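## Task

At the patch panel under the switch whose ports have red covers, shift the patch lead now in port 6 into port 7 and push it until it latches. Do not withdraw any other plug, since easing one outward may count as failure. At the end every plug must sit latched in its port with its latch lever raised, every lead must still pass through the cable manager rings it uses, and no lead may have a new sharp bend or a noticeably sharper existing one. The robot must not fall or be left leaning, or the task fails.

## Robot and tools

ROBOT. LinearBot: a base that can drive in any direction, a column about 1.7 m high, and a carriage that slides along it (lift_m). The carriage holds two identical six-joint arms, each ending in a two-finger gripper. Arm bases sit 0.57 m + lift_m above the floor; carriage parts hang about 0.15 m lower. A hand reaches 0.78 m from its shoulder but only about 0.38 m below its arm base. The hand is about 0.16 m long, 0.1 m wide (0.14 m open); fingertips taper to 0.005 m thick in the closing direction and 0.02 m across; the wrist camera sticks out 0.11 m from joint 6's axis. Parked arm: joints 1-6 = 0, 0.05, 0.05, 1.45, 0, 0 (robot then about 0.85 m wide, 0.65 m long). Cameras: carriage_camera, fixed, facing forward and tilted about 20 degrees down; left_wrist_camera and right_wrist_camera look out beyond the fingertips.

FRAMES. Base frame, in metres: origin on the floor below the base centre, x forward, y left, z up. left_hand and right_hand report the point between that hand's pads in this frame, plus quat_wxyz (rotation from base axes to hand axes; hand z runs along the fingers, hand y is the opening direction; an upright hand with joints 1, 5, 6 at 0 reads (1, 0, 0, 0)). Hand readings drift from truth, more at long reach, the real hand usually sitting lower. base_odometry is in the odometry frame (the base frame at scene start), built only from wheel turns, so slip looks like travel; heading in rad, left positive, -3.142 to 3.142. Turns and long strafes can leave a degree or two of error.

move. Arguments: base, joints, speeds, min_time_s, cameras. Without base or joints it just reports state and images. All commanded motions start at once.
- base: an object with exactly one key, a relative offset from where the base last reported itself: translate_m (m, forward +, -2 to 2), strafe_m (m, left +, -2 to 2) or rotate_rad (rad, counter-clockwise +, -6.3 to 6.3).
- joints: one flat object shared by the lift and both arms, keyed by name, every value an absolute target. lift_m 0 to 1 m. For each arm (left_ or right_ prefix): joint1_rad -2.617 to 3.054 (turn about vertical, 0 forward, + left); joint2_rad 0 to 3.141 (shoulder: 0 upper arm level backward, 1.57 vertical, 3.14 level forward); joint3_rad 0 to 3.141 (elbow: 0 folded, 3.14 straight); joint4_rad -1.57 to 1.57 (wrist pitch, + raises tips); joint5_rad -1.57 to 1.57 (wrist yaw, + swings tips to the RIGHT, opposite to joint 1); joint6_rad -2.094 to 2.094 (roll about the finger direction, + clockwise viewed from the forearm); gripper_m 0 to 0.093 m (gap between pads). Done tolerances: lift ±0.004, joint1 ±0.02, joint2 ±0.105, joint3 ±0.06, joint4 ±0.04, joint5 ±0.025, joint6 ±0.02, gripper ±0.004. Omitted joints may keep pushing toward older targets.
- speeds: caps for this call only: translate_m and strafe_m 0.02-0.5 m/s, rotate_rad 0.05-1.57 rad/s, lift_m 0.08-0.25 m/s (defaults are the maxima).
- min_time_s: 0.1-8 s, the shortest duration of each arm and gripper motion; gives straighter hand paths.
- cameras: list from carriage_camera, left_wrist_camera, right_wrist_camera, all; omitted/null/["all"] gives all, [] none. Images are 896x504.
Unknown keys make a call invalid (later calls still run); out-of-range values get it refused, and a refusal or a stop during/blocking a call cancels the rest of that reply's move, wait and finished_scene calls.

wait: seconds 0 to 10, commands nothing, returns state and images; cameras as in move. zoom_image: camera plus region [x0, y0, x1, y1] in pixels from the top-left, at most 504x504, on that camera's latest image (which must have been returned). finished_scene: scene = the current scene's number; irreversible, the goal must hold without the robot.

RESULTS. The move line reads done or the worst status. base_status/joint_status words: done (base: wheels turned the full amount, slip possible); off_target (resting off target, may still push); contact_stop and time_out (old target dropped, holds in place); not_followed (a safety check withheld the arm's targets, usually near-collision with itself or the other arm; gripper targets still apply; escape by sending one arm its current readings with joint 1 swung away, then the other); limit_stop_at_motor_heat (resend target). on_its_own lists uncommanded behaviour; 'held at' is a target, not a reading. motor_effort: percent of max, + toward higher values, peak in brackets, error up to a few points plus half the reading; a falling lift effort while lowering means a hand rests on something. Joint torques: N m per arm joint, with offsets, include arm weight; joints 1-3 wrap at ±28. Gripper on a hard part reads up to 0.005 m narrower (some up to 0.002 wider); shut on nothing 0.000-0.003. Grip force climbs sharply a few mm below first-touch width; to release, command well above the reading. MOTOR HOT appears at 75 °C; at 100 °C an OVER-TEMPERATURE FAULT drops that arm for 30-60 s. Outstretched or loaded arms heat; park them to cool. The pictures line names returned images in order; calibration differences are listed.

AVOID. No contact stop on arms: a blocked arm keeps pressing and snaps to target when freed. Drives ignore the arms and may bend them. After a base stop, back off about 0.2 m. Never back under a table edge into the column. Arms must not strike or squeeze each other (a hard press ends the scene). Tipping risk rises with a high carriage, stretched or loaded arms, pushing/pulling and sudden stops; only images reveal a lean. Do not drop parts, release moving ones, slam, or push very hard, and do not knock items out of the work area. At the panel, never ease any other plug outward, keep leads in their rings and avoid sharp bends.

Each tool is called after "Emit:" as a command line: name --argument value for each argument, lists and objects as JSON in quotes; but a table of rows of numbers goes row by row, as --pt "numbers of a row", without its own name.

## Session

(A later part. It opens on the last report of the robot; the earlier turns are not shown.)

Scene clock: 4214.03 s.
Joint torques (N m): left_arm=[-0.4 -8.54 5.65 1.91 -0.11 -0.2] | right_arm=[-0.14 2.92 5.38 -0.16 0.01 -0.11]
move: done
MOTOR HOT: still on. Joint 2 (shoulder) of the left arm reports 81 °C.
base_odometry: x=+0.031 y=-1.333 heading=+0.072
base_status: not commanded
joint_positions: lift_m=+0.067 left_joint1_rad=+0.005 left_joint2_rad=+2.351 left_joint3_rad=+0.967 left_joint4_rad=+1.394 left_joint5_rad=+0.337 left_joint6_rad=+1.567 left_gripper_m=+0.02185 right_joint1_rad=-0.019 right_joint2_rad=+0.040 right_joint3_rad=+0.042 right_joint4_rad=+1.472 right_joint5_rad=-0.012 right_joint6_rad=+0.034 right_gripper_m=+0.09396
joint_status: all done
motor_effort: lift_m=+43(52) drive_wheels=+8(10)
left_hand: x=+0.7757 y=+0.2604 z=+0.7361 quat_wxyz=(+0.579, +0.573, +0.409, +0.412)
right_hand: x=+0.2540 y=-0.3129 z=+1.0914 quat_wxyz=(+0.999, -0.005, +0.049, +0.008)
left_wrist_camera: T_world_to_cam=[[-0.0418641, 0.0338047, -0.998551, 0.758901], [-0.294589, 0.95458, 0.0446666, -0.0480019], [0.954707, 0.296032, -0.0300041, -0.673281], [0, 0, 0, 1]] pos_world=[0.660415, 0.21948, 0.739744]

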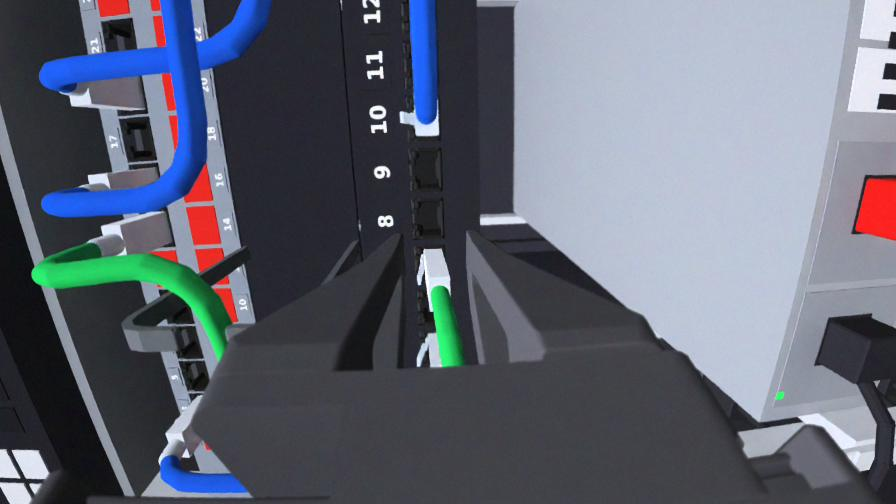

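Emit:
move --base '{"strafe_m": 0.006}' --joints '{"lift_m": 0.0685}' --speeds '{"lift_m": 0.08, "strafe_m": 0.02}' --cameras '["left_wrist_camera"]'

Emit:
zoom_image --camera "left_wrist_camera" --region '[390, 200, 490, 300]'

Scene clock: 4248.40 s.
Joint torques (N m): left_arm=[-0.28 -8.47 5.56 1.97 -0.11 -0.2] | right_arm=[-0.08 2.81 5.38 -0.16 0.03 -0.13]
move: done
MOTOR HOT: still on. Joint 2 (shoulder) of the left arm reports 79 °C.
base_odometry: x=+0.030 y=-1.327 heading=+0.071
base_status: done
joint_positions: lift_m=+0.068 left_joint1_rad=+0.003 left_joint2_rad=+2.351 left_joint3_rad=+0.968 left_joint4_rad=+1.389 left_joint5_rad=+0.337 left_joint6_rad=+1.567 left_gripper_m=+0.02185 right_joint1_rad=-0.019 right_joint2_rad=+0.040 right_joint3_rad=+0.042 right_joint4_rad=+1.472 right_joint5_rad=-0.012 right_joint6_rad=+0.034 right_gripper_m=+0.09396
joint_status: all done
motor_effort: lift_m=+45(49) drive_wheels=-6(11)
left_hand: x=+0.7759 y=+0.2592 z=+0.7364 quat_wxyz=(+0.578, +0.574, +0.409, +0.410)
right_hand: x=+0.2540 y=-0.3129 z=+1.0926 quat_wxyz=(+0.999, -0.005, +0.049, +0.008)
left_wrist_camera: T_world_to_cam=[[-0.0459573, 0.033868, -0.998369, 0.762287], [-0.292189, 0.955261, 0.0458558, -0.0496604], [0.955256, 0.29382, -0.0340054, -0.669986], [0, 0, 0, 1]] pos_world=[0.660531, 0.218477, 0.740538]

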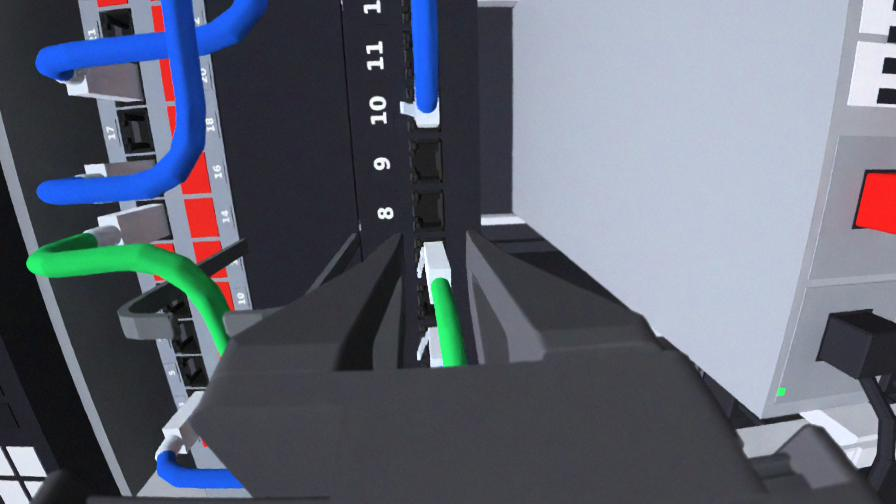

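Scaled by 5.040 (camera's finer frame: 1280x720).

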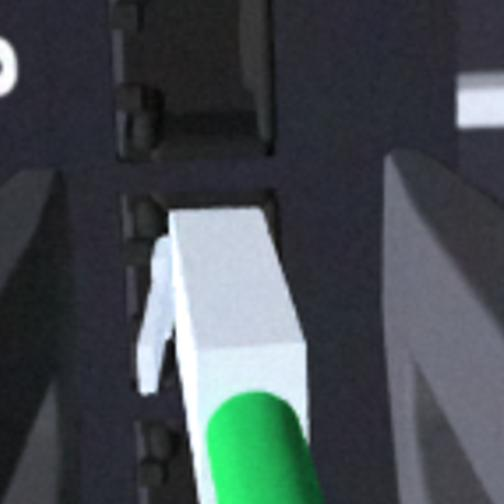

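Emit:
move --base '{"strafe_m": 0.004}' --joints '{"lift_m": 0.0696}' --speeds '{"lift_m": 0.08, "strafe_m": 0.02}' --cameras '["left_wrist_camera"]'

Emit:
zoom_image --camera "left_wrist_camera" --region '[390, 200, 490, 300]'

Scene clock: 4265.83 s.
Joint torques (N m): left_arm=[0.21 -8.39 5.55 2 -0.14 -0.2] | right_arm=[-0.02 2.97 5.11 -0.16 0.03 -0.11]
move: done
MOTOR HOT: still on. Joint 2 (shoulder) of the left arm reports 79 °C.
base_odometry: x=+0.030 y=-1.323 heading=+0.070
base_status: done
joint_positions: lift_m=+0.069 left_joint1_rad=+0.000 left_joint2_rad=+2.351 left_joint3_rad=+0.968 left_joint4_rad=+1.386 left_joint5_rad=+0.337 left_joint6_rad=+1.567 left_gripper_m=+0.02185 right_joint1_rad=-0.019 right_joint2_rad=+0.040 right_joint3_rad=+0.043 right_joint4_rad=+1.472 right_joint5_rad=-0.012 right_joint6_rad=+0.034 right_gripper_m=+0.09396
joint_status: all done
motor_effort: lift_m=+45(50) drive_wheels=-6(11)
left_hand: x=+0.7757 y=+0.2577 z=+0.7368 quat_wxyz=(+0.578, +0.575, +0.409, +0.409)
right_hand: x=+0.2537 y=-0.3130 z=+1.0939 quat_wxyz=(+0.999, -0.005, +0.048, +0.008)
left_wrist_camera: T_world_to_cam=[[-0.0489064, 0.0340022, -0.998224, 0.764816], [-0.289566, 0.956016, 0.0467512, -0.0512818], [0.955908, 0.291338, -0.0369094, -0.6671], [0, 0, 0, 1]] pos_world=[0.660241, 0.217373, 0.741233]

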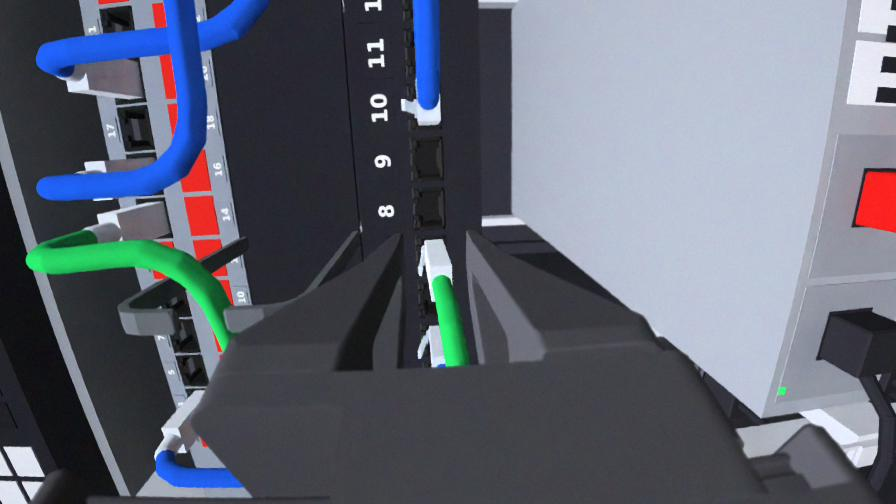

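Scaled by 5.040 (camera's finer frame: 1280x720).

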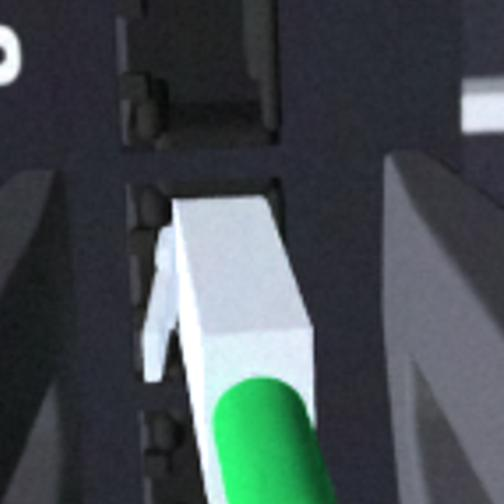

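Emit:
move --joints '{"lift_m": 0.0704, "left_gripper_m": 0.012}' --min_time_s 3 --speeds '{"lift_m": 0.08}' --cameras '["left_wrist_camera"]'

Emit:
zoom_image --camera "left_wrist_camera" --region '[390, 200, 490, 300]'

Scene clock: 4288.77 s.
Joint torques (N m): left_arm=[0.01 -8.5 5.53 2.01 -0.11 -0.2] | right_arm=[-0.24 2.76 5.22 -0.2 0.01 -0.09]
move: done
MOTOR HOT: still on. Joint 2 (shoulder) of the left arm reports 79 °C.
base_odometry: x=+0.030 y=-1.323 heading=+0.070
base_status: not commanded
joint_positions: lift_m=+0.070 left_joint1_rad=+0.000 left_joint2_rad=+2.351 left_joint3_rad=+0.968 left_joint4_rad=+1.384 left_joint5_rad=+0.337 left_joint6_rad=+1.567 left_gripper_m=+0.01216 right_joint1_rad=-0.019 right_joint2_rad=+0.040 right_joint3_rad=+0.043 right_joint4_rad=+1.472 right_joint5_rad=-0.012 right_joint6_rad=+0.034 right_gripper_m=+0.09396
joint_status: all done
motor_effort: lift_m=+45(49) drive_wheels=-6(8)
left_hand: x=+0.7757 y=+0.2577 z=+0.7371 quat_wxyz=(+0.578, +0.576, +0.410, +0.408)
right_hand: x=+0.2537 y=-0.3130 z=+1.0947 quat_wxyz=(+0.999, -0.005, +0.048, +0.008)
left_wrist_camera: T_world_to_cam=[[-0.0507699, 0.0339563, -0.998133, 0.766585], [-0.289461, 0.956023, 0.0472471, -0.0517462], [0.955842, 0.291319, -0.0387081, -0.665704], [0, 0, 0, 1]] pos_world=[0.660249, 0.217373, 0.74183]

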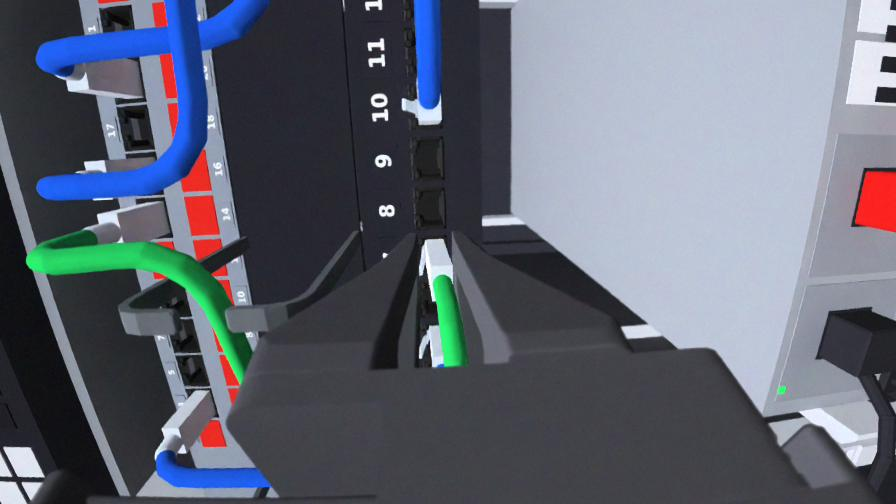

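Scaled by 5.040 (camera's finer frame: 1280x720).

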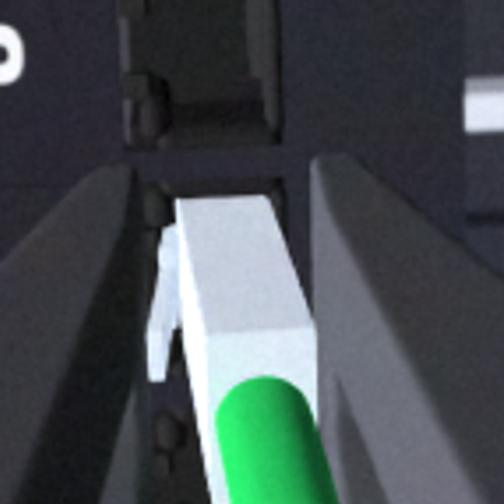

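Emit:
move --joints '{"left_gripper_m": 0.001}' --min_time_s 4 --cameras '["left_wrist_camera"]'

Emit:
zoom_image --camera "left_wrist_camera" --region '[390, 200, 490, 300]'

Scene clock: 4299.80 s.
Joint torques (N m): left_arm=[0.05 -8.51 5.5 2 -0.11 -0.2] | right_arm=[-0.05 2.89 5.2 -0.17 0.04 -0.12]
move: off_target
MOTOR HOT: still on. Joint 2 (shoulder) of the left arm reports 79 °C.
base_odometry: x=+0.030 y=-1.323 heading=+0.070
base_status: not commanded
joint_positions: lift_m=+0.070 left_joint1_rad=+0.000 left_joint2_rad=+2.351 left_joint3_rad=+0.968 left_joint4_rad=+1.386 left_joint5_rad=+0.337 left_joint6_rad=+1.567 left_gripper_m=+0.00634 right_joint1_rad=-0.019 right_joint2_rad=+0.040 right_joint3_rad=+0.043 right_joint4_rad=+1.472 right_joint5_rad=-0.012 right_joint6_rad=+0.034 right_gripper_m=+0.09396
joint_status: left_gripper_m off_target (ended at +0.00636, target +0.00100)
motor_effort: lift_m=+45(45) drive_wheels=-6(9)
left_hand: x=+0.7757 y=+0.2577 z=+0.7377 quat_wxyz=(+0.578, +0.575, +0.409, +0.409)
right_hand: x=+0.2537 y=-0.3130 z=+1.0947 quat_wxyz=(+0.999, -0.005, +0.048, +0.008)
left_wrist_camera: T_world_to_cam=[[-0.0481761, 0.0340179, -0.998259, 0.765256], [-0.289578, 0.956021, 0.0465536, -0.051171], [0.955941, 0.291317, -0.0362066, -0.667603], [0, 0, 0, 1]] pos_world=[0.660238, 0.217372, 0.742134]

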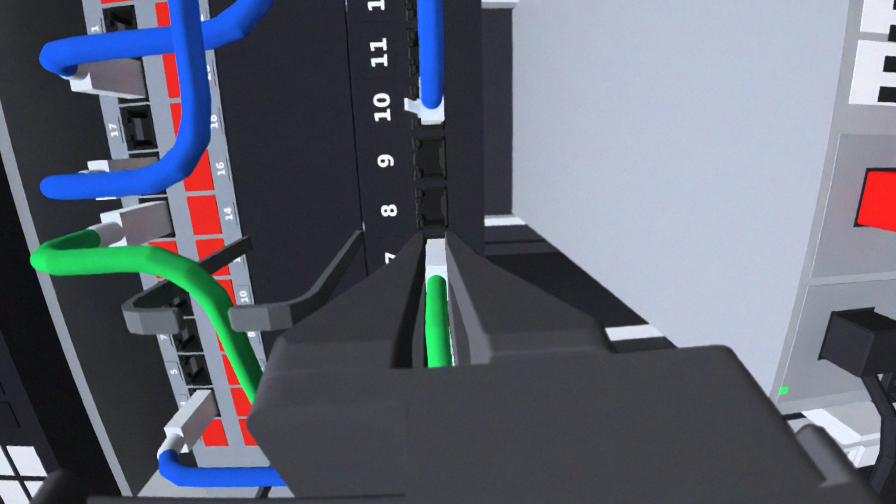

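Scaled by 5.040 (camera's finer frame: 1280x720).

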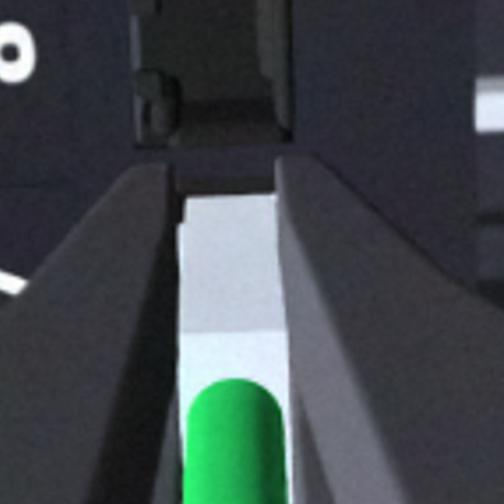

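Emit:
move --base '{"translate_m": 0.004}' --joints '{"lift_m": 0.07}' --speeds '{"translate_m": 0.02, "lift_m": 0.08}' --cameras '["left_wrist_camera"]'

Emit:
zoom_image --camera "left_wrist_camera" --region '[390, 200, 490, 300]'

Scene clock: 4317.03 s.
Joint torques (N m): left_arm=[0.01 -8.42 6.52 1.81 -0.23 -0.2] | right_arm=[-0.27 2.91 5.39 -0.14 0.08 -0.12]
move: done
MOTOR HOT: still on. Joint 2 (shoulder) of the left arm reports 79 °C.
base_odometry: x=+0.034 y=-1.324 heading=+0.069
base_status: done
joint_positions: lift_m=+0.070 left_joint1_rad=+0.001 left_joint2_rad=+2.351 left_joint3_rad=+0.957 left_joint4_rad=+1.403 left_joint5_rad=+0.348 left_joint6_rad=+1.567 left_gripper_m=+0.00634 right_joint1_rad=-0.019 right_joint2_rad=+0.040 right_joint3_rad=+0.043 right_joint4_rad=+1.473 right_joint5_rad=-0.012 right_joint6_rad=+0.034 right_gripper_m=+0.09396
joint_status: all done
motor_effort: lift_m=+40(40) drive_wheels=+9(13)
left_hand: x=+0.7725 y=+0.2566 z=+0.7377 quat_wxyz=(+0.581, +0.576, +0.405, +0.408)
right_hand: x=+0.2535 y=-0.3129 z=+1.0947 quat_wxyz=(+0.999, -0.005, +0.048, +0.008)
left_wrist_camera: T_world_to_cam=[[-0.0428507, 0.0344907, -0.998486, 0.761063], [-0.280611, 0.958758, 0.045161, -0.0576026], [0.958864, 0.282122, -0.0314049, -0.667727], [0, 0, 0, 1]] pos_world=[0.656708, 0.217358, 0.741542]

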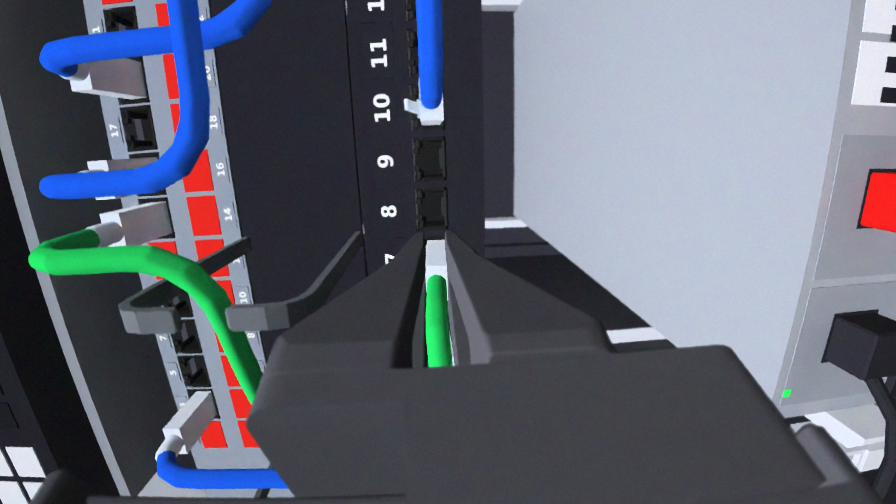

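Scaled by 5.040 (camera's finer frame: 1280x720).

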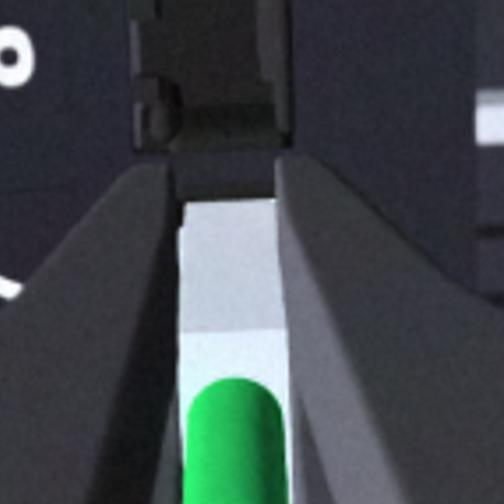

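Emit:
move --base '{"translate_m": 0.004}' --speeds '{"translate_m": 0.02}' --cameras '["left_wrist_camera"]'

Emit:
zoom_image --camera "left_wrist_camera" --region '[390, 200, 490, 300]'

Scene clock: 4325.13 s.
Joint torques (N m): left_arm=[-0.29 -8.42 7.2 1.73 -0.31 -0.19] | right_arm=[-0.06 3.04 5.16 -0.21 0 -0.15]
move: done
MOTOR HOT: still on. Joint 2 (shoulder) of the left arm reports 79 °C.
base_odometry: x=+0.038 y=-1.324 heading=+0.069
base_status: done
joint_positions: lift_m=+0.070 left_joint1_rad=+0.004 left_joint2_rad=+2.351 left_joint3_rad=+0.948 left_joint4_rad=+1.414 left_joint5_rad=+0.355 left_joint6_rad=+1.567 left_gripper_m=+0.00634 right_joint1_rad=-0.019 right_joint2_rad=+0.040 right_joint3_rad=+0.043 right_joint4_rad=+1.473 right_joint5_rad=-0.012 right_joint6_rad=+0.034 right_gripper_m=+0.09396
joint_status: not commanded
motor_effort: lift_m=+40(40) drive_wheels=+9(15)
left_hand: x=+0.7704 y=+0.2572 z=+0.7375 quat_wxyz=(+0.583, +0.576, +0.403, +0.407)
right_hand: x=+0.2535 y=-0.3129 z=+1.0947 quat_wxyz=(+0.999, -0.005, +0.048, +0.008)
left_wrist_camera: T_world_to_cam=[[-0.0400441, 0.0346957, -0.998595, 0.758534], [-0.277442, 0.959713, 0.0444703, -0.0609495], [0.959908, 0.278833, -0.0288048, -0.667698], [0, 0, 0, 1]] pos_world=[0.654393, 0.218352, 0.740946]

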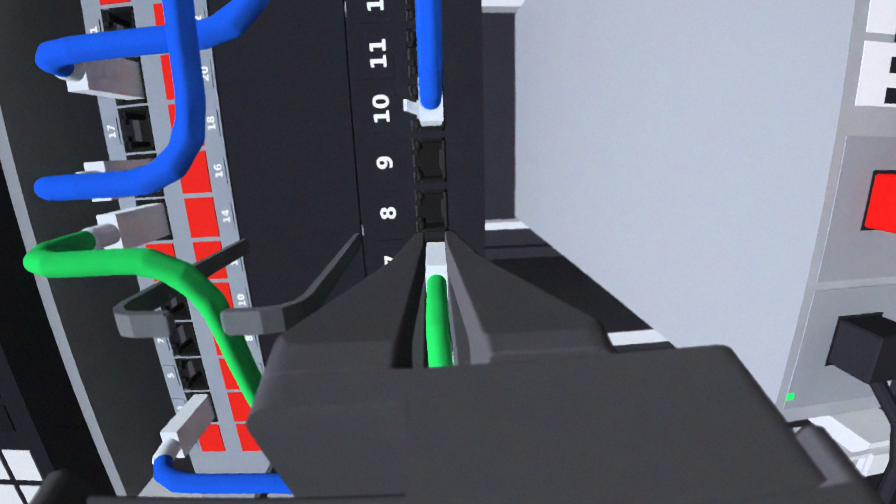

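Scaled by 5.040 (camera's finer frame: 1280x720).

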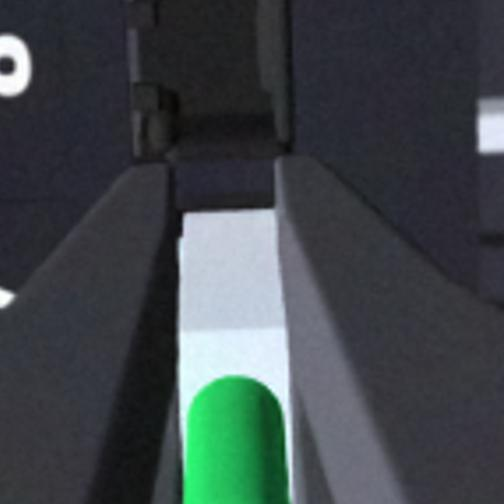

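Emit:
move --base '{"translate_m": 0.003}' --speeds '{"translate_m": 0.02}' --cameras '["left_wrist_camera"]'

Emit:
zoom_image --camera "left_wrist_camera" --region '[390, 200, 490, 300]'

Scene clock: 4331.60 s.
Joint torques (N m): left_arm=[-0.62 -8.4 7.73 1.57 -0.35 -0.2] | right_arm=[-0.09 3.15 5.38 -0.14 0.06 -0.15]
move: done
MOTOR HOT: still on. Joint 2 (shoulder) of the left arm reports 79 °C.
base_odometry: x=+0.040 y=-1.324 heading=+0.068
base_status: done
joint_positions: lift_m=+0.070 left_joint1_rad=+0.007 left_joint2_rad=+2.351 left_joint3_rad=+0.942 left_joint4_rad=+1.422 left_joint5_rad=+0.361 left_joint6_rad=+1.567 left_gripper_m=+0.00634 right_joint1_rad=-0.019 right_joint2_rad=+0.040 right_joint3_rad=+0.043 right_joint4_rad=+1.473 right_joint5_rad=-0.012 right_joint6_rad=+0.034 right_gripper_m=+0.09396
joint_status: not commanded
motor_effort: lift_m=+40(40) drive_wheels=+9(17)
left_hand: x=+0.7687 y=+0.2576 z=+0.7374 quat_wxyz=(+0.584, +0.577, +0.401, +0.407)
right_hand: x=+0.2536 y=-0.3129 z=+1.0947 quat_wxyz=(+0.999, -0.005, +0.048, +0.008)
left_wrist_camera: T_world_to_cam=[[-0.0376589, 0.0349723, -0.998678, 0.756582], [-0.273912, 0.960749, 0.0439729, -0.0643636], [0.961017, 0.275206, -0.0266015, -0.667749], [0, 0, 0, 1]] pos_world=[0.65258, 0.219146, 0.740649]

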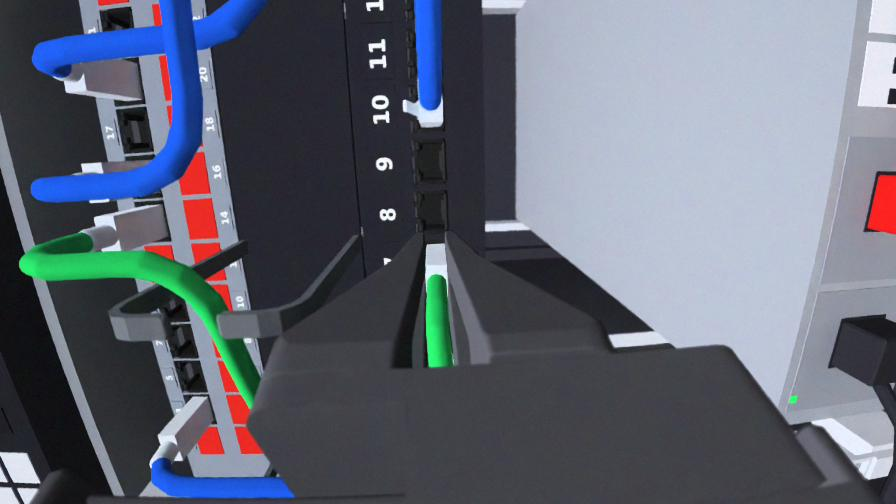

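Scaled by 5.040 (camera's finer frame: 1280x720).

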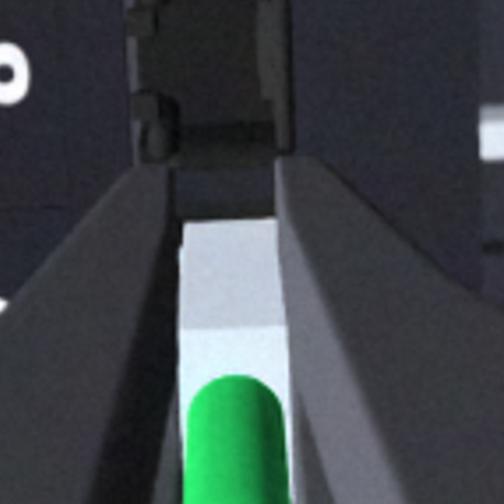

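Emit:
move --base '{"translate_m": 0.003}' --speeds '{"translate_m": 0.02}' --cameras '["left_wrist_camera"]'

Emit:
zoom_image --camera "left_wrist_camera" --region '[390, 200, 490, 300]'

Scene clock: 4343.97 s.
Joint torques (N m): left_arm=[-0.92 -8.36 8.51 1.49 -0.47 -0.21] | right_arm=[-0.08 2.91 5.29 -0.19 0.04 -0.18]
move: done
MOTOR HOT: still on. Joint 2 (shoulder) of the left arm reports 79 °C.
base_odometry: x=+0.043 y=-1.324 heading=+0.067
base_status: done
joint_positions: lift_m=+0.070 left_joint1_rad=+0.010 left_joint2_rad=+2.351 left_joint3_rad=+0.932 left_joint4_rad=+1.436 left_joint5_rad=+0.369 left_joint6_rad=+1.567 left_gripper_m=+0.00634 right_joint1_rad=-0.019 right_joint2_rad=+0.040 right_joint3_rad=+0.043 right_joint4_rad=+1.473 right_joint5_rad=-0.013 right_joint6_rad=+0.034 right_gripper_m=+0.09396
joint_status: not commanded
motor_effort: lift_m=+40(40) drive_wheels=+8(15)
left_hand: x=+0.7661 y=+0.2582 z=+0.7373 quat_wxyz=(+0.585, +0.577, +0.399, +0.407)
right_hand: x=+0.2536 y=-0.3129 z=+1.0947 quat_wxyz=(+0.999, -0.005, +0.048, +0.008)
left_wrist_camera: T_world_to_cam=[[-0.0336984, 0.0352878, -0.998809, 0.753397], [-0.269685, 0.961984, 0.0430856, -0.0685258], [0.962359, 0.270816, -0.0229008, -0.667996], [0, 0, 0, 1]] pos_world=[0.64976, 0.220239, 0.740155]

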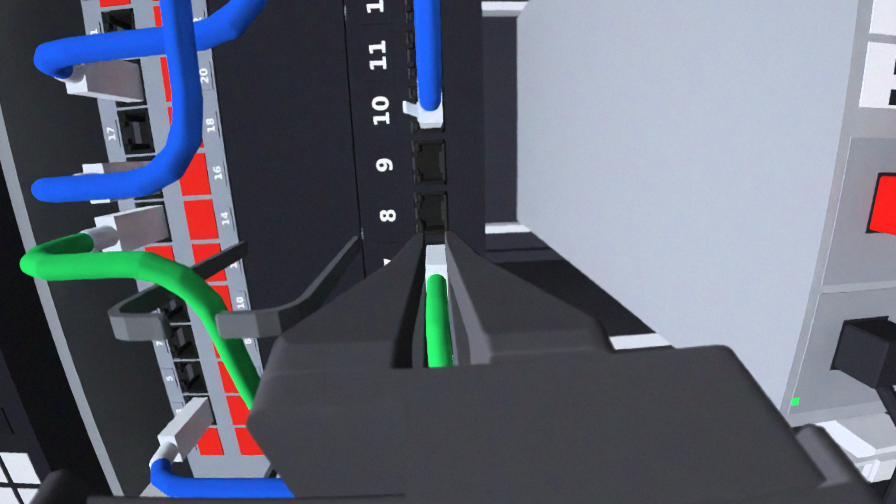

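Scaled by 5.040 (camera's finer frame: 1280x720).

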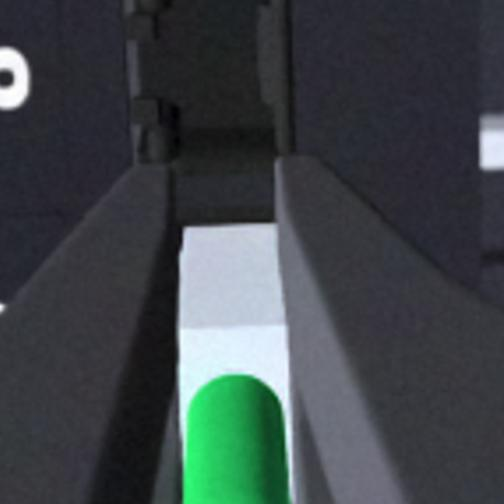

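Emit:
zoom_image --camera "left_wrist_camera" --region '[412, 225, 462, 285]'

Emit:
zoom_image --camera "left_wrist_camera" --region '[390, 80, 470, 140]'

Scaled by 8.400 (camera's finer frame: 1280x720).

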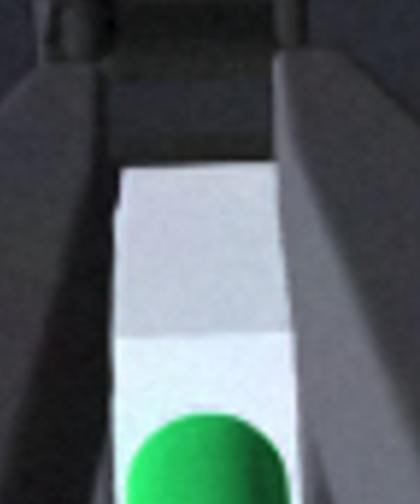

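Scaled by 6.300 (camera's finer frame: 1280x720).

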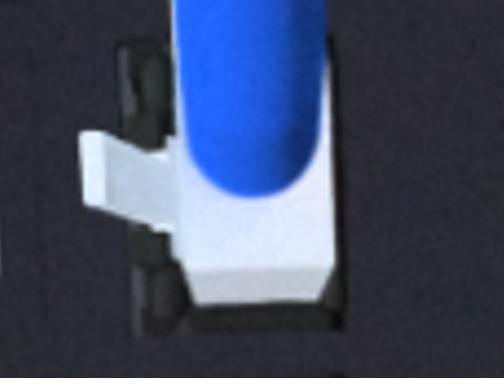

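Emit:
move --base '{"translate_m": 0.003}' --speeds '{"translate_m": 0.02}' --cameras '["left_wrist_camera"]'

Emit:
zoom_image --camera "left_wrist_camera" --region '[412, 225, 462, 285]'

Scene clock: 4373.03 s.
Joint torques (N m): left_arm=[-1.26 -8.28 9.22 1.37 -0.62 -0.2] | right_arm=[-0.27 2.96 5.23 -0.2 0 -0.12]
move: done
MOTOR HOT: still on. Joint 2 (shoulder) of the left arm reports 79 °C.
base_odometry: x=+0.046 y=-1.324 heading=+0.067
base_status: done
joint_positions: lift_m=+0.070 left_joint1_rad=+0.015 left_joint2_rad=+2.351 left_joint3_rad=+0.924 left_joint4_rad=+1.447 left_joint5_rad=+0.380 left_joint6_rad=+1.567 left_gripper_m=+0.00634 right_joint1_rad=-0.019 right_joint2_rad=+0.040 right_joint3_rad=+0.043 right_joint4_rad=+1.473 right_joint5_rad=-0.013 right_joint6_rad=+0.034 right_gripper_m=+0.09396
joint_status: not commanded
motor_effort: lift_m=+40(40) drive_wheels=+10(17)
left_hand: x=+0.7637 y=+0.2586 z=+0.7371 quat_wxyz=(+0.587, +0.578, +0.396, +0.405)
right_hand: x=+0.2536 y=-0.3129 z=+1.0947 quat_wxyz=(+0.999, -0.005, +0.048, +0.008)
left_wrist_camera: T_world_to_cam=[[-0.0311331, 0.035741, -0.998876, 0.75096], [-0.263178, 0.963802, 0.0426888, -0.0746697], [0.964245, 0.264211, -0.0205999, -0.667273], [0, 0, 0, 1]] pos_world=[0.647143, 0.221428, 0.739558]

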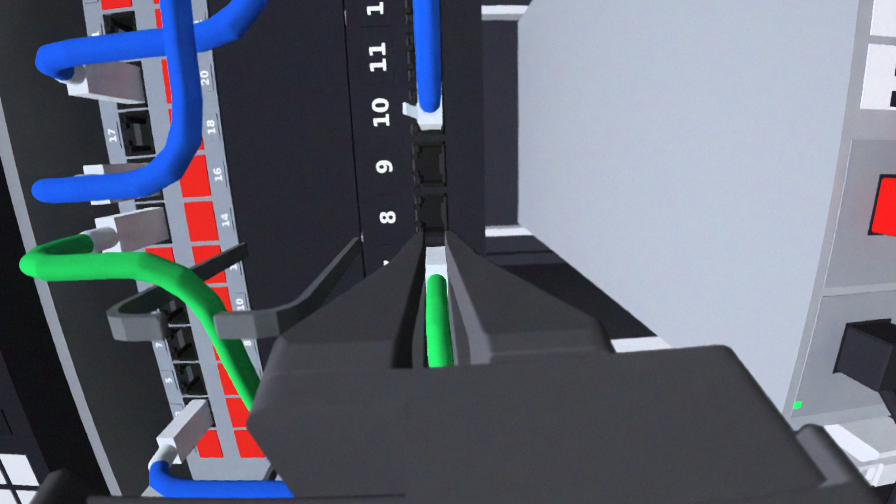

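Scaled by 8.400 (camera's finer frame: 1280x720).

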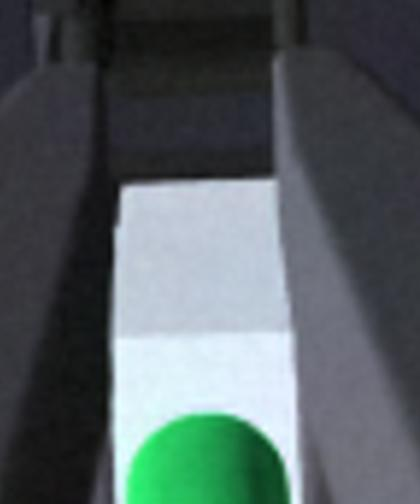

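Emit:
zoom_image --camera "left_wrist_camera" --region '[405, 95, 455, 145]'

Emit:
zoom_image --camera "left_wrist_camera" --region '[410, 240, 460, 290]'

Scaled by 10.080 (camera's finer frame: 1280x720).

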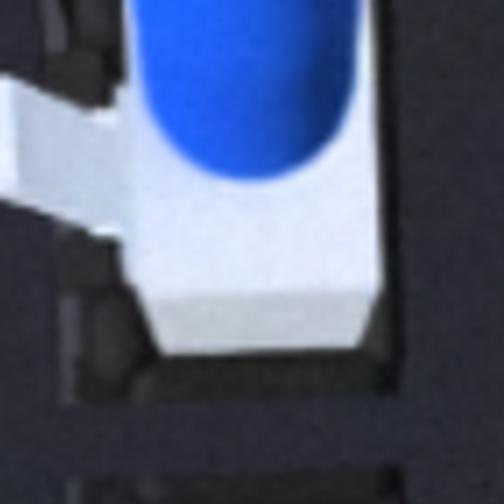

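Scaled by 10.080 (camera's finer frame: 1280x720).

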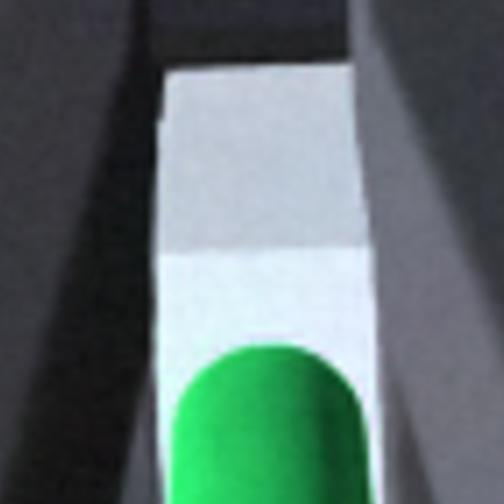

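Emit:
move --cameras '["left_wrist_camera"]'

Emit:
zoom_image --camera "left_wrist_camera" --region '[390, 200, 490, 300]'

Scene clock: 4545.00 s.
Joint torques (N m): left_arm=[-1.35 -8.29 9.22 1.36 -0.6 -0.21] | right_arm=[-0.35 2.99 5.23 -0.2 0.03 -0.17]
MOTOR HOT: still on. Joint 2 (shoulder) of the left arm reports 78 °C.
base_odometry: x=+0.046 y=-1.324 heading=+0.067
base_status: done
joint_positions: lift_m=+0.070 left_joint1_rad=+0.015 left_joint2_rad=+2.351 left_joint3_rad=+0.924 left_joint4_rad=+1.447 left_joint5_rad=+0.380 left_joint6_rad=+1.567 left_gripper_m=+0.00634 right_joint1_rad=-0.019 right_joint2_rad=+0.040 right_joint3_rad=+0.043 right_joint4_rad=+1.473 right_joint5_rad=-0.013 right_joint6_rad=+0.034 right_gripper_m=+0.09396
joint_status: not commanded
motor_effort: lift_m=+40(40) drive_wheels=+11(17)
left_hand: x=+0.7637 y=+0.2586 z=+0.7371 quat_wxyz=(+0.587, +0.578, +0.396, +0.405) (m; base frame)
right_hand: x=+0.2536 y=-0.3129 z=+1.0947 quat_wxyz=(+0.999, -0.005, +0.048, +0.008) (m; base frame)
pictures: left_wrist_camera
camera_calibration:
left_wrist_camera: T_world_to_cam=[[-0.0311331, 0.035741, -0.998876, 0.75096], [-0.263178, 0.963802, 0.0426888, -0.0746697], [0.964245, 0.264211, -0.0205999, -0.667273], [0, 0, 0, 1]] pos_world=[0.647143, 0.221428, 0.739558]

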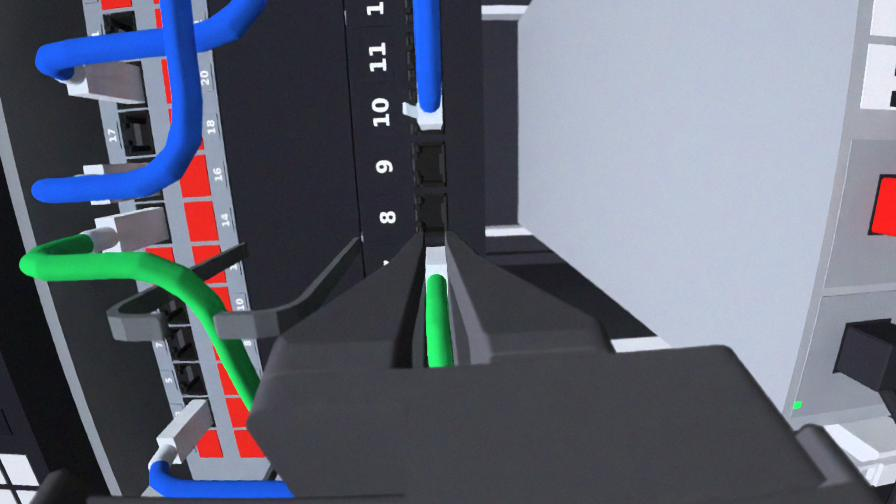

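Scaled by 5.040 (camera's finer frame: 1280x720).

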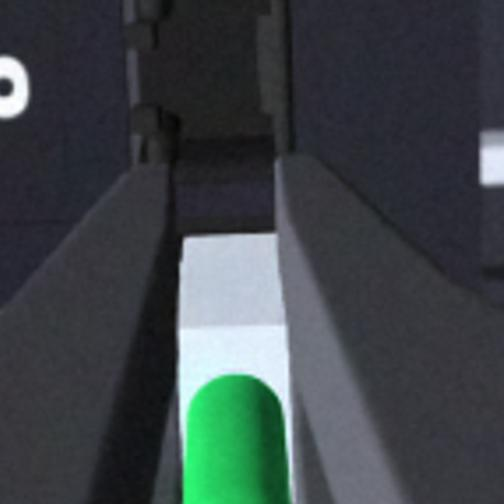

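Emit:
move --base '{"translate_m": 0.003}' --speeds '{"translate_m": 0.02}' --cameras '["left_wrist_camera"]'

Emit:
zoom_image --camera "left_wrist_camera" --region '[390, 200, 490, 300]'

Scene clock: 4549.57 s.
Joint torques (N m): left_arm=[-1.65 -8.29 9.61 1.3 -0.74 -0.21] | right_arm=[-0.06 2.86 5.37 -0.14 0.07 -0.1]
move: done
MOTOR HOT: still on. Joint 2 (shoulder) of the left arm reports 78 °C.
base_odometry: x=+0.049 y=-1.324 heading=+0.066
base_status: done
joint_positions: lift_m=+0.070 left_joint1_rad=+0.018 left_joint2_rad=+2.351 left_joint3_rad=+0.919 left_joint4_rad=+1.453 left_joint5_rad=+0.390 left_joint6_rad=+1.567 left_gripper_m=+0.00634 right_joint1_rad=-0.019 right_joint2_rad=+0.040 right_joint3_rad=+0.043 right_joint4_rad=+1.473 right_joint5_rad=-0.013 right_joint6_rad=+0.034 right_gripper_m=+0.09396
joint_status: not commanded
motor_effort: lift_m=+40(40) drive_wheels=+10(18)
left_hand: x=+0.7620 y=+0.2590 z=+0.7369 quat_wxyz=(+0.589, +0.579, +0.394, +0.404)
right_hand: x=+0.2536 y=-0.3129 z=+1.0947 quat_wxyz=(+0.999, -0.005, +0.048, +0.008)
left_wrist_camera: T_world_to_cam=[[-0.0292898, 0.0364814, -0.998905, 0.749125], [-0.257043, 0.965452, 0.0427966, -0.0807328], [0.965956, 0.258015, -0.0189006, -0.666635], [0, 0, 0, 1]] pos_world=[0.64513, 0.222616, 0.73916]

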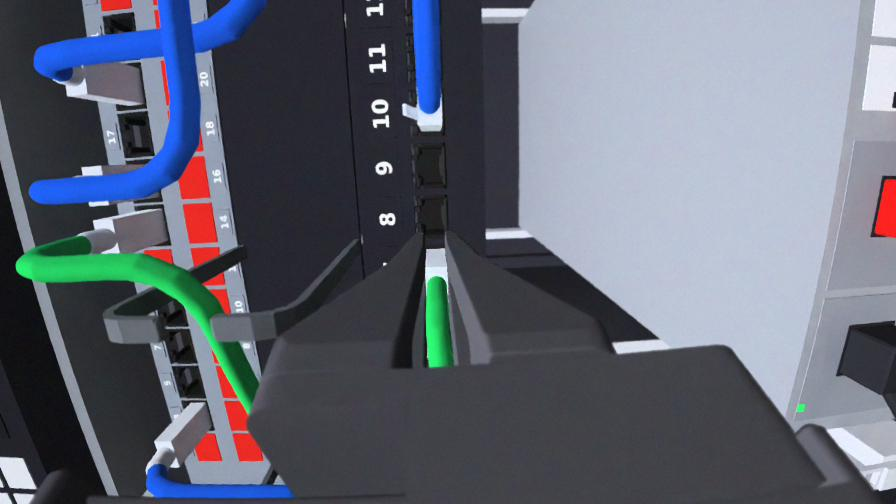

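Scaled by 5.040 (camera's finer frame: 1280x720).

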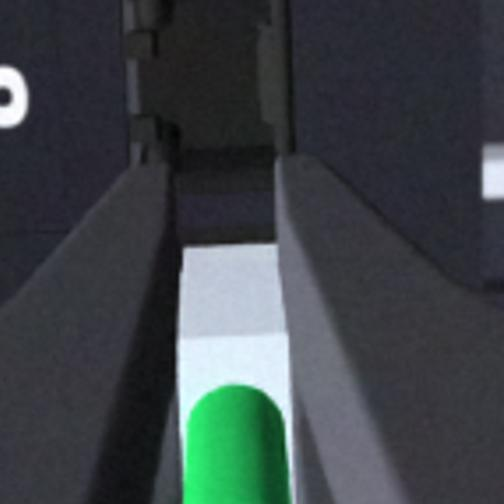

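Emit:
move --base '{"translate_m": -0.003}' --speeds '{"translate_m": 0.02}' --cameras '["left_wrist_camera"]'

Emit:
zoom_image --camera "left_wrist_camera" --region '[390, 200, 490, 300]'

Scene clock: 4705.57 s.
Joint torques (N m): left_arm=[-1.31 -8.27 9.07 1.43 -0.57 -0.21] | right_arm=[-0.13 2.95 5.33 -0.2 0.01 -0.14]
move: done
MOTOR HOT: still on. Joint 2 (shoulder) of the left arm reports 78 °C.
base_odometry: x=+0.046 y=-1.325 heading=+0.066
base_status: done
joint_positions: lift_m=+0.070 left_joint1_rad=+0.015 left_joint2_rad=+2.351 left_joint3_rad=+0.927 left_joint4_rad=+1.441 left_joint5_rad=+0.377 left_joint6_rad=+1.567 left_gripper_m=+0.00634 right_joint1_rad=-0.019 right_joint2_rad=+0.040 right_joint3_rad=+0.043 right_joint4_rad=+1.473 right_joint5_rad=-0.013 right_joint6_rad=+0.034 right_gripper_m=+0.09396
joint_status: not commanded
motor_effort: lift_m=+40(40) drive_wheels=+5(6)
left_hand: x=+0.7646 y=+0.2593 z=+0.7367 quat_wxyz=(+0.586, +0.578, +0.398, +0.406)
right_hand: x=+0.2536 y=-0.3128 z=+1.0947 quat_wxyz=(+0.999, -0.005, +0.048, +0.008)
left_wrist_camera: T_world_to_cam=[[-0.0338087, 0.0358575, -0.998785, 0.752515], [-0.266372, 0.962884, 0.0435853, -0.0731068], [0.963277, 0.267522, -0.0230024, -0.666568], [0, 0, 0, 1]] pos_world=[0.648057, 0.221732, 0.739454]

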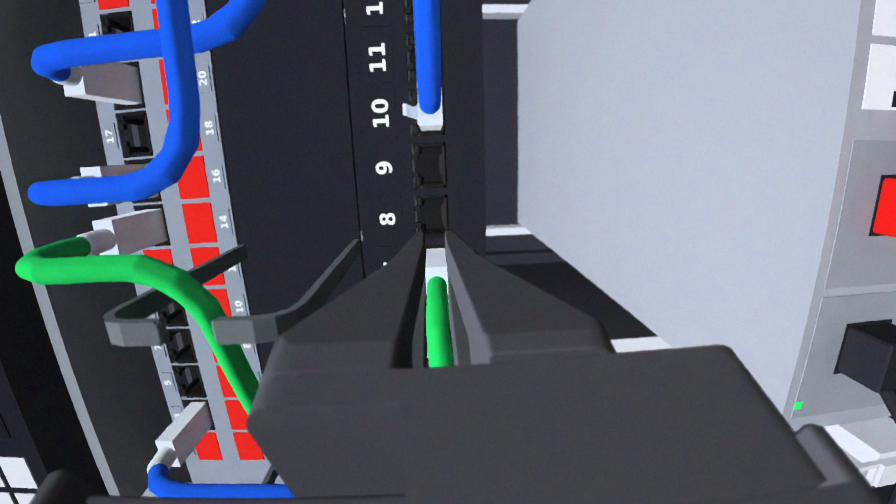

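Scaled by 5.040 (camera's finer frame: 1280x720).

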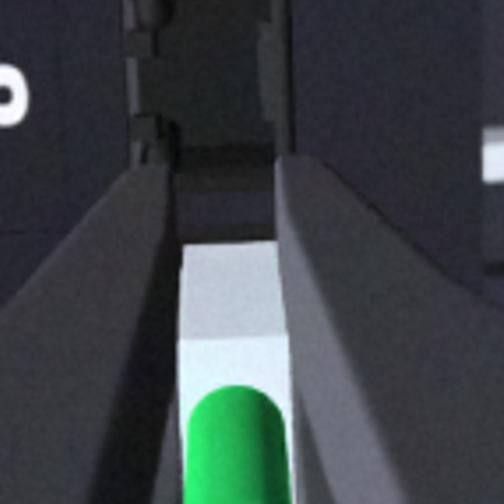

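Emit:
move --base '{"translate_m": -0.005}' --speeds '{"translate_m": 0.02}' --cameras '["left_wrist_camera"]'

Emit:
zoom_image --camera "left_wrist_camera" --region '[390, 200, 490, 300]'

Scene clock: 4719.63 s.
Joint torques (N m): left_arm=[-0.8 -8.43 7.34 1.68 -0.4 -0.2] | right_arm=[-0.13 2.84 5.41 -0.19 0.04 -0.18]
move: done
MOTOR HOT: still on. Joint 2 (shoulder) of the left arm reports 78 °C.
base_odometry: x=+0.041 y=-1.325 heading=+0.067
base_status: done
joint_positions: lift_m=+0.070 left_joint1_rad=+0.009 left_joint2_rad=+2.351 left_joint3_rad=+0.945 left_joint4_rad=+1.417 left_joint5_rad=+0.362 left_joint6_rad=+1.567 left_gripper_m=+0.00634 right_joint1_rad=-0.019 right_joint2_rad=+0.040 right_joint3_rad=+0.043 right_joint4_rad=+1.473 right_joint5_rad=-0.013 right_joint6_rad=+0.034 right_gripper_m=+0.09396
joint_status: not commanded
motor_effort: lift_m=+40(40) drive_wheels=+7(10)
left_hand: x=+0.7694 y=+0.2587 z=+0.7372 quat_wxyz=(+0.583, +0.577, +0.402, +0.407)
right_hand: x=+0.2536 y=-0.3128 z=+1.0947 quat_wxyz=(+0.999, -0.005, +0.048, +0.008)
left_wrist_camera: T_world_to_cam=[[-0.0398702, 0.0352406, -0.998583, 0.757889], [-0.274915, 0.960421, 0.0448703, -0.0649707], [0.960641, 0.276315, -0.028604, -0.667195], [0, 0, 0, 1]] pos_world=[0.653291, 0.220046, 0.740646]

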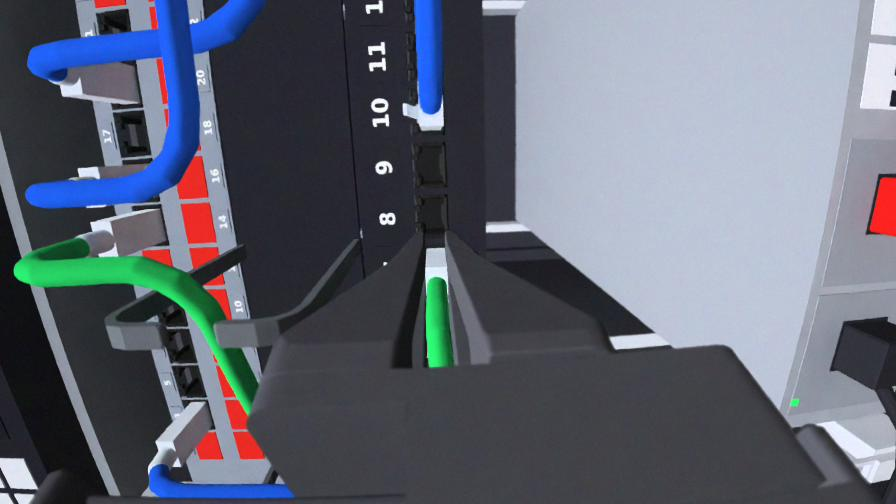

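Scaled by 5.040 (camera's finer frame: 1280x720).

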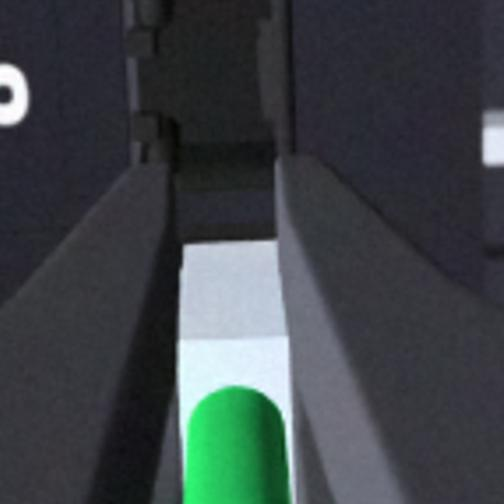

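Emit:
move --joints '{"left_gripper_m": 0.0085}' --min_time_s 4 --cameras '["left_wrist_camera"]'

Emit:
zoom_image --camera "left_wrist_camera" --region '[390, 200, 490, 300]'

Scene clock: 4731.63 s.
Joint torques (N m): left_arm=[-0.85 -8.43 7.13 1.73 -0.28 -0.2] | right_arm=[-0.2 2.96 5.31 -0.22 0.04 -0.13]
move: done
MOTOR HOT: still on. Joint 2 (shoulder) of the left arm reports 78 °C.
base_odometry: x=+0.041 y=-1.325 heading=+0.066
base_status: not commanded
joint_positions: lift_m=+0.070 left_joint1_rad=+0.009 left_joint2_rad=+2.351 left_joint3_rad=+0.950 left_joint4_rad=+1.411 left_joint5_rad=+0.353 left_joint6_rad=+1.567 left_gripper_m=+0.00841 right_joint1_rad=-0.019 right_joint2_rad=+0.040 right_joint3_rad=+0.043 right_joint4_rad=+1.473 right_joint5_rad=-0.013 right_joint6_rad=+0.034 right_gripper_m=+0.09396
joint_status: all done
motor_effort: lift_m=+40(40) drive_wheels=+7(9)
left_hand: x=+0.7710 y=+0.2602 z=+0.7373 quat_wxyz=(+0.581, +0.575, +0.405, +0.409)
right_hand: x=+0.2536 y=-0.3128 z=+1.0947 quat_wxyz=(+0.999, -0.005, +0.048, +0.008)
left_wrist_camera: T_world_to_cam=[[-0.0413152, 0.0347322, -0.998542, 0.759277], [-0.283995, 0.957766, 0.0450644, -0.0585334], [0.957935, 0.285442, -0.0297065, -0.668686], [0, 0, 0, 1]] pos_world=[0.655304, 0.220561, 0.740944]

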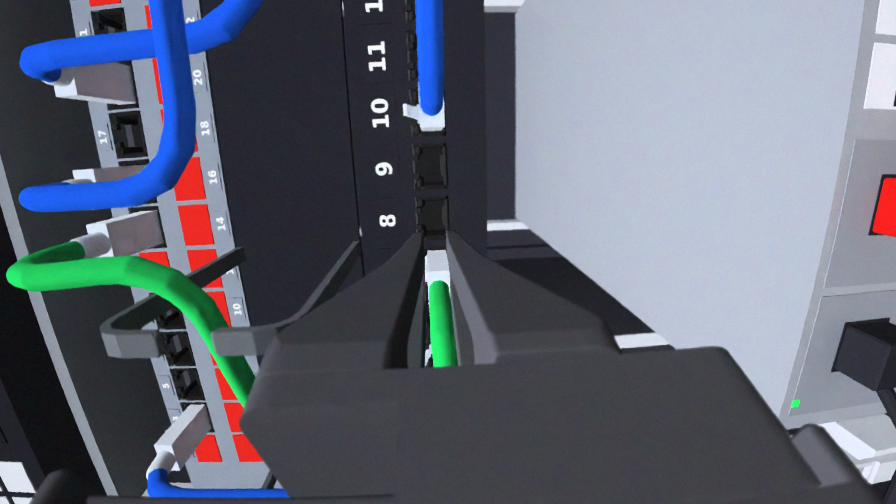

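Scaled by 5.040 (camera's finer frame: 1280x720).

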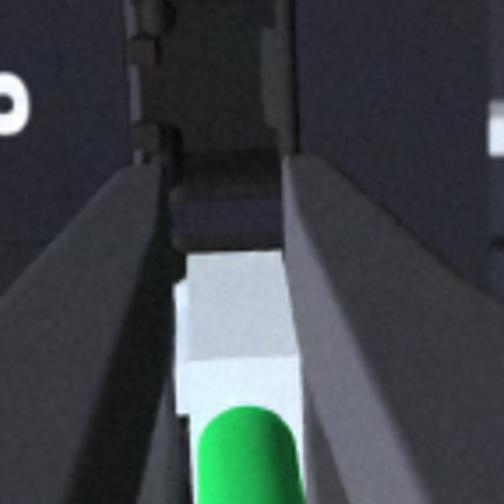

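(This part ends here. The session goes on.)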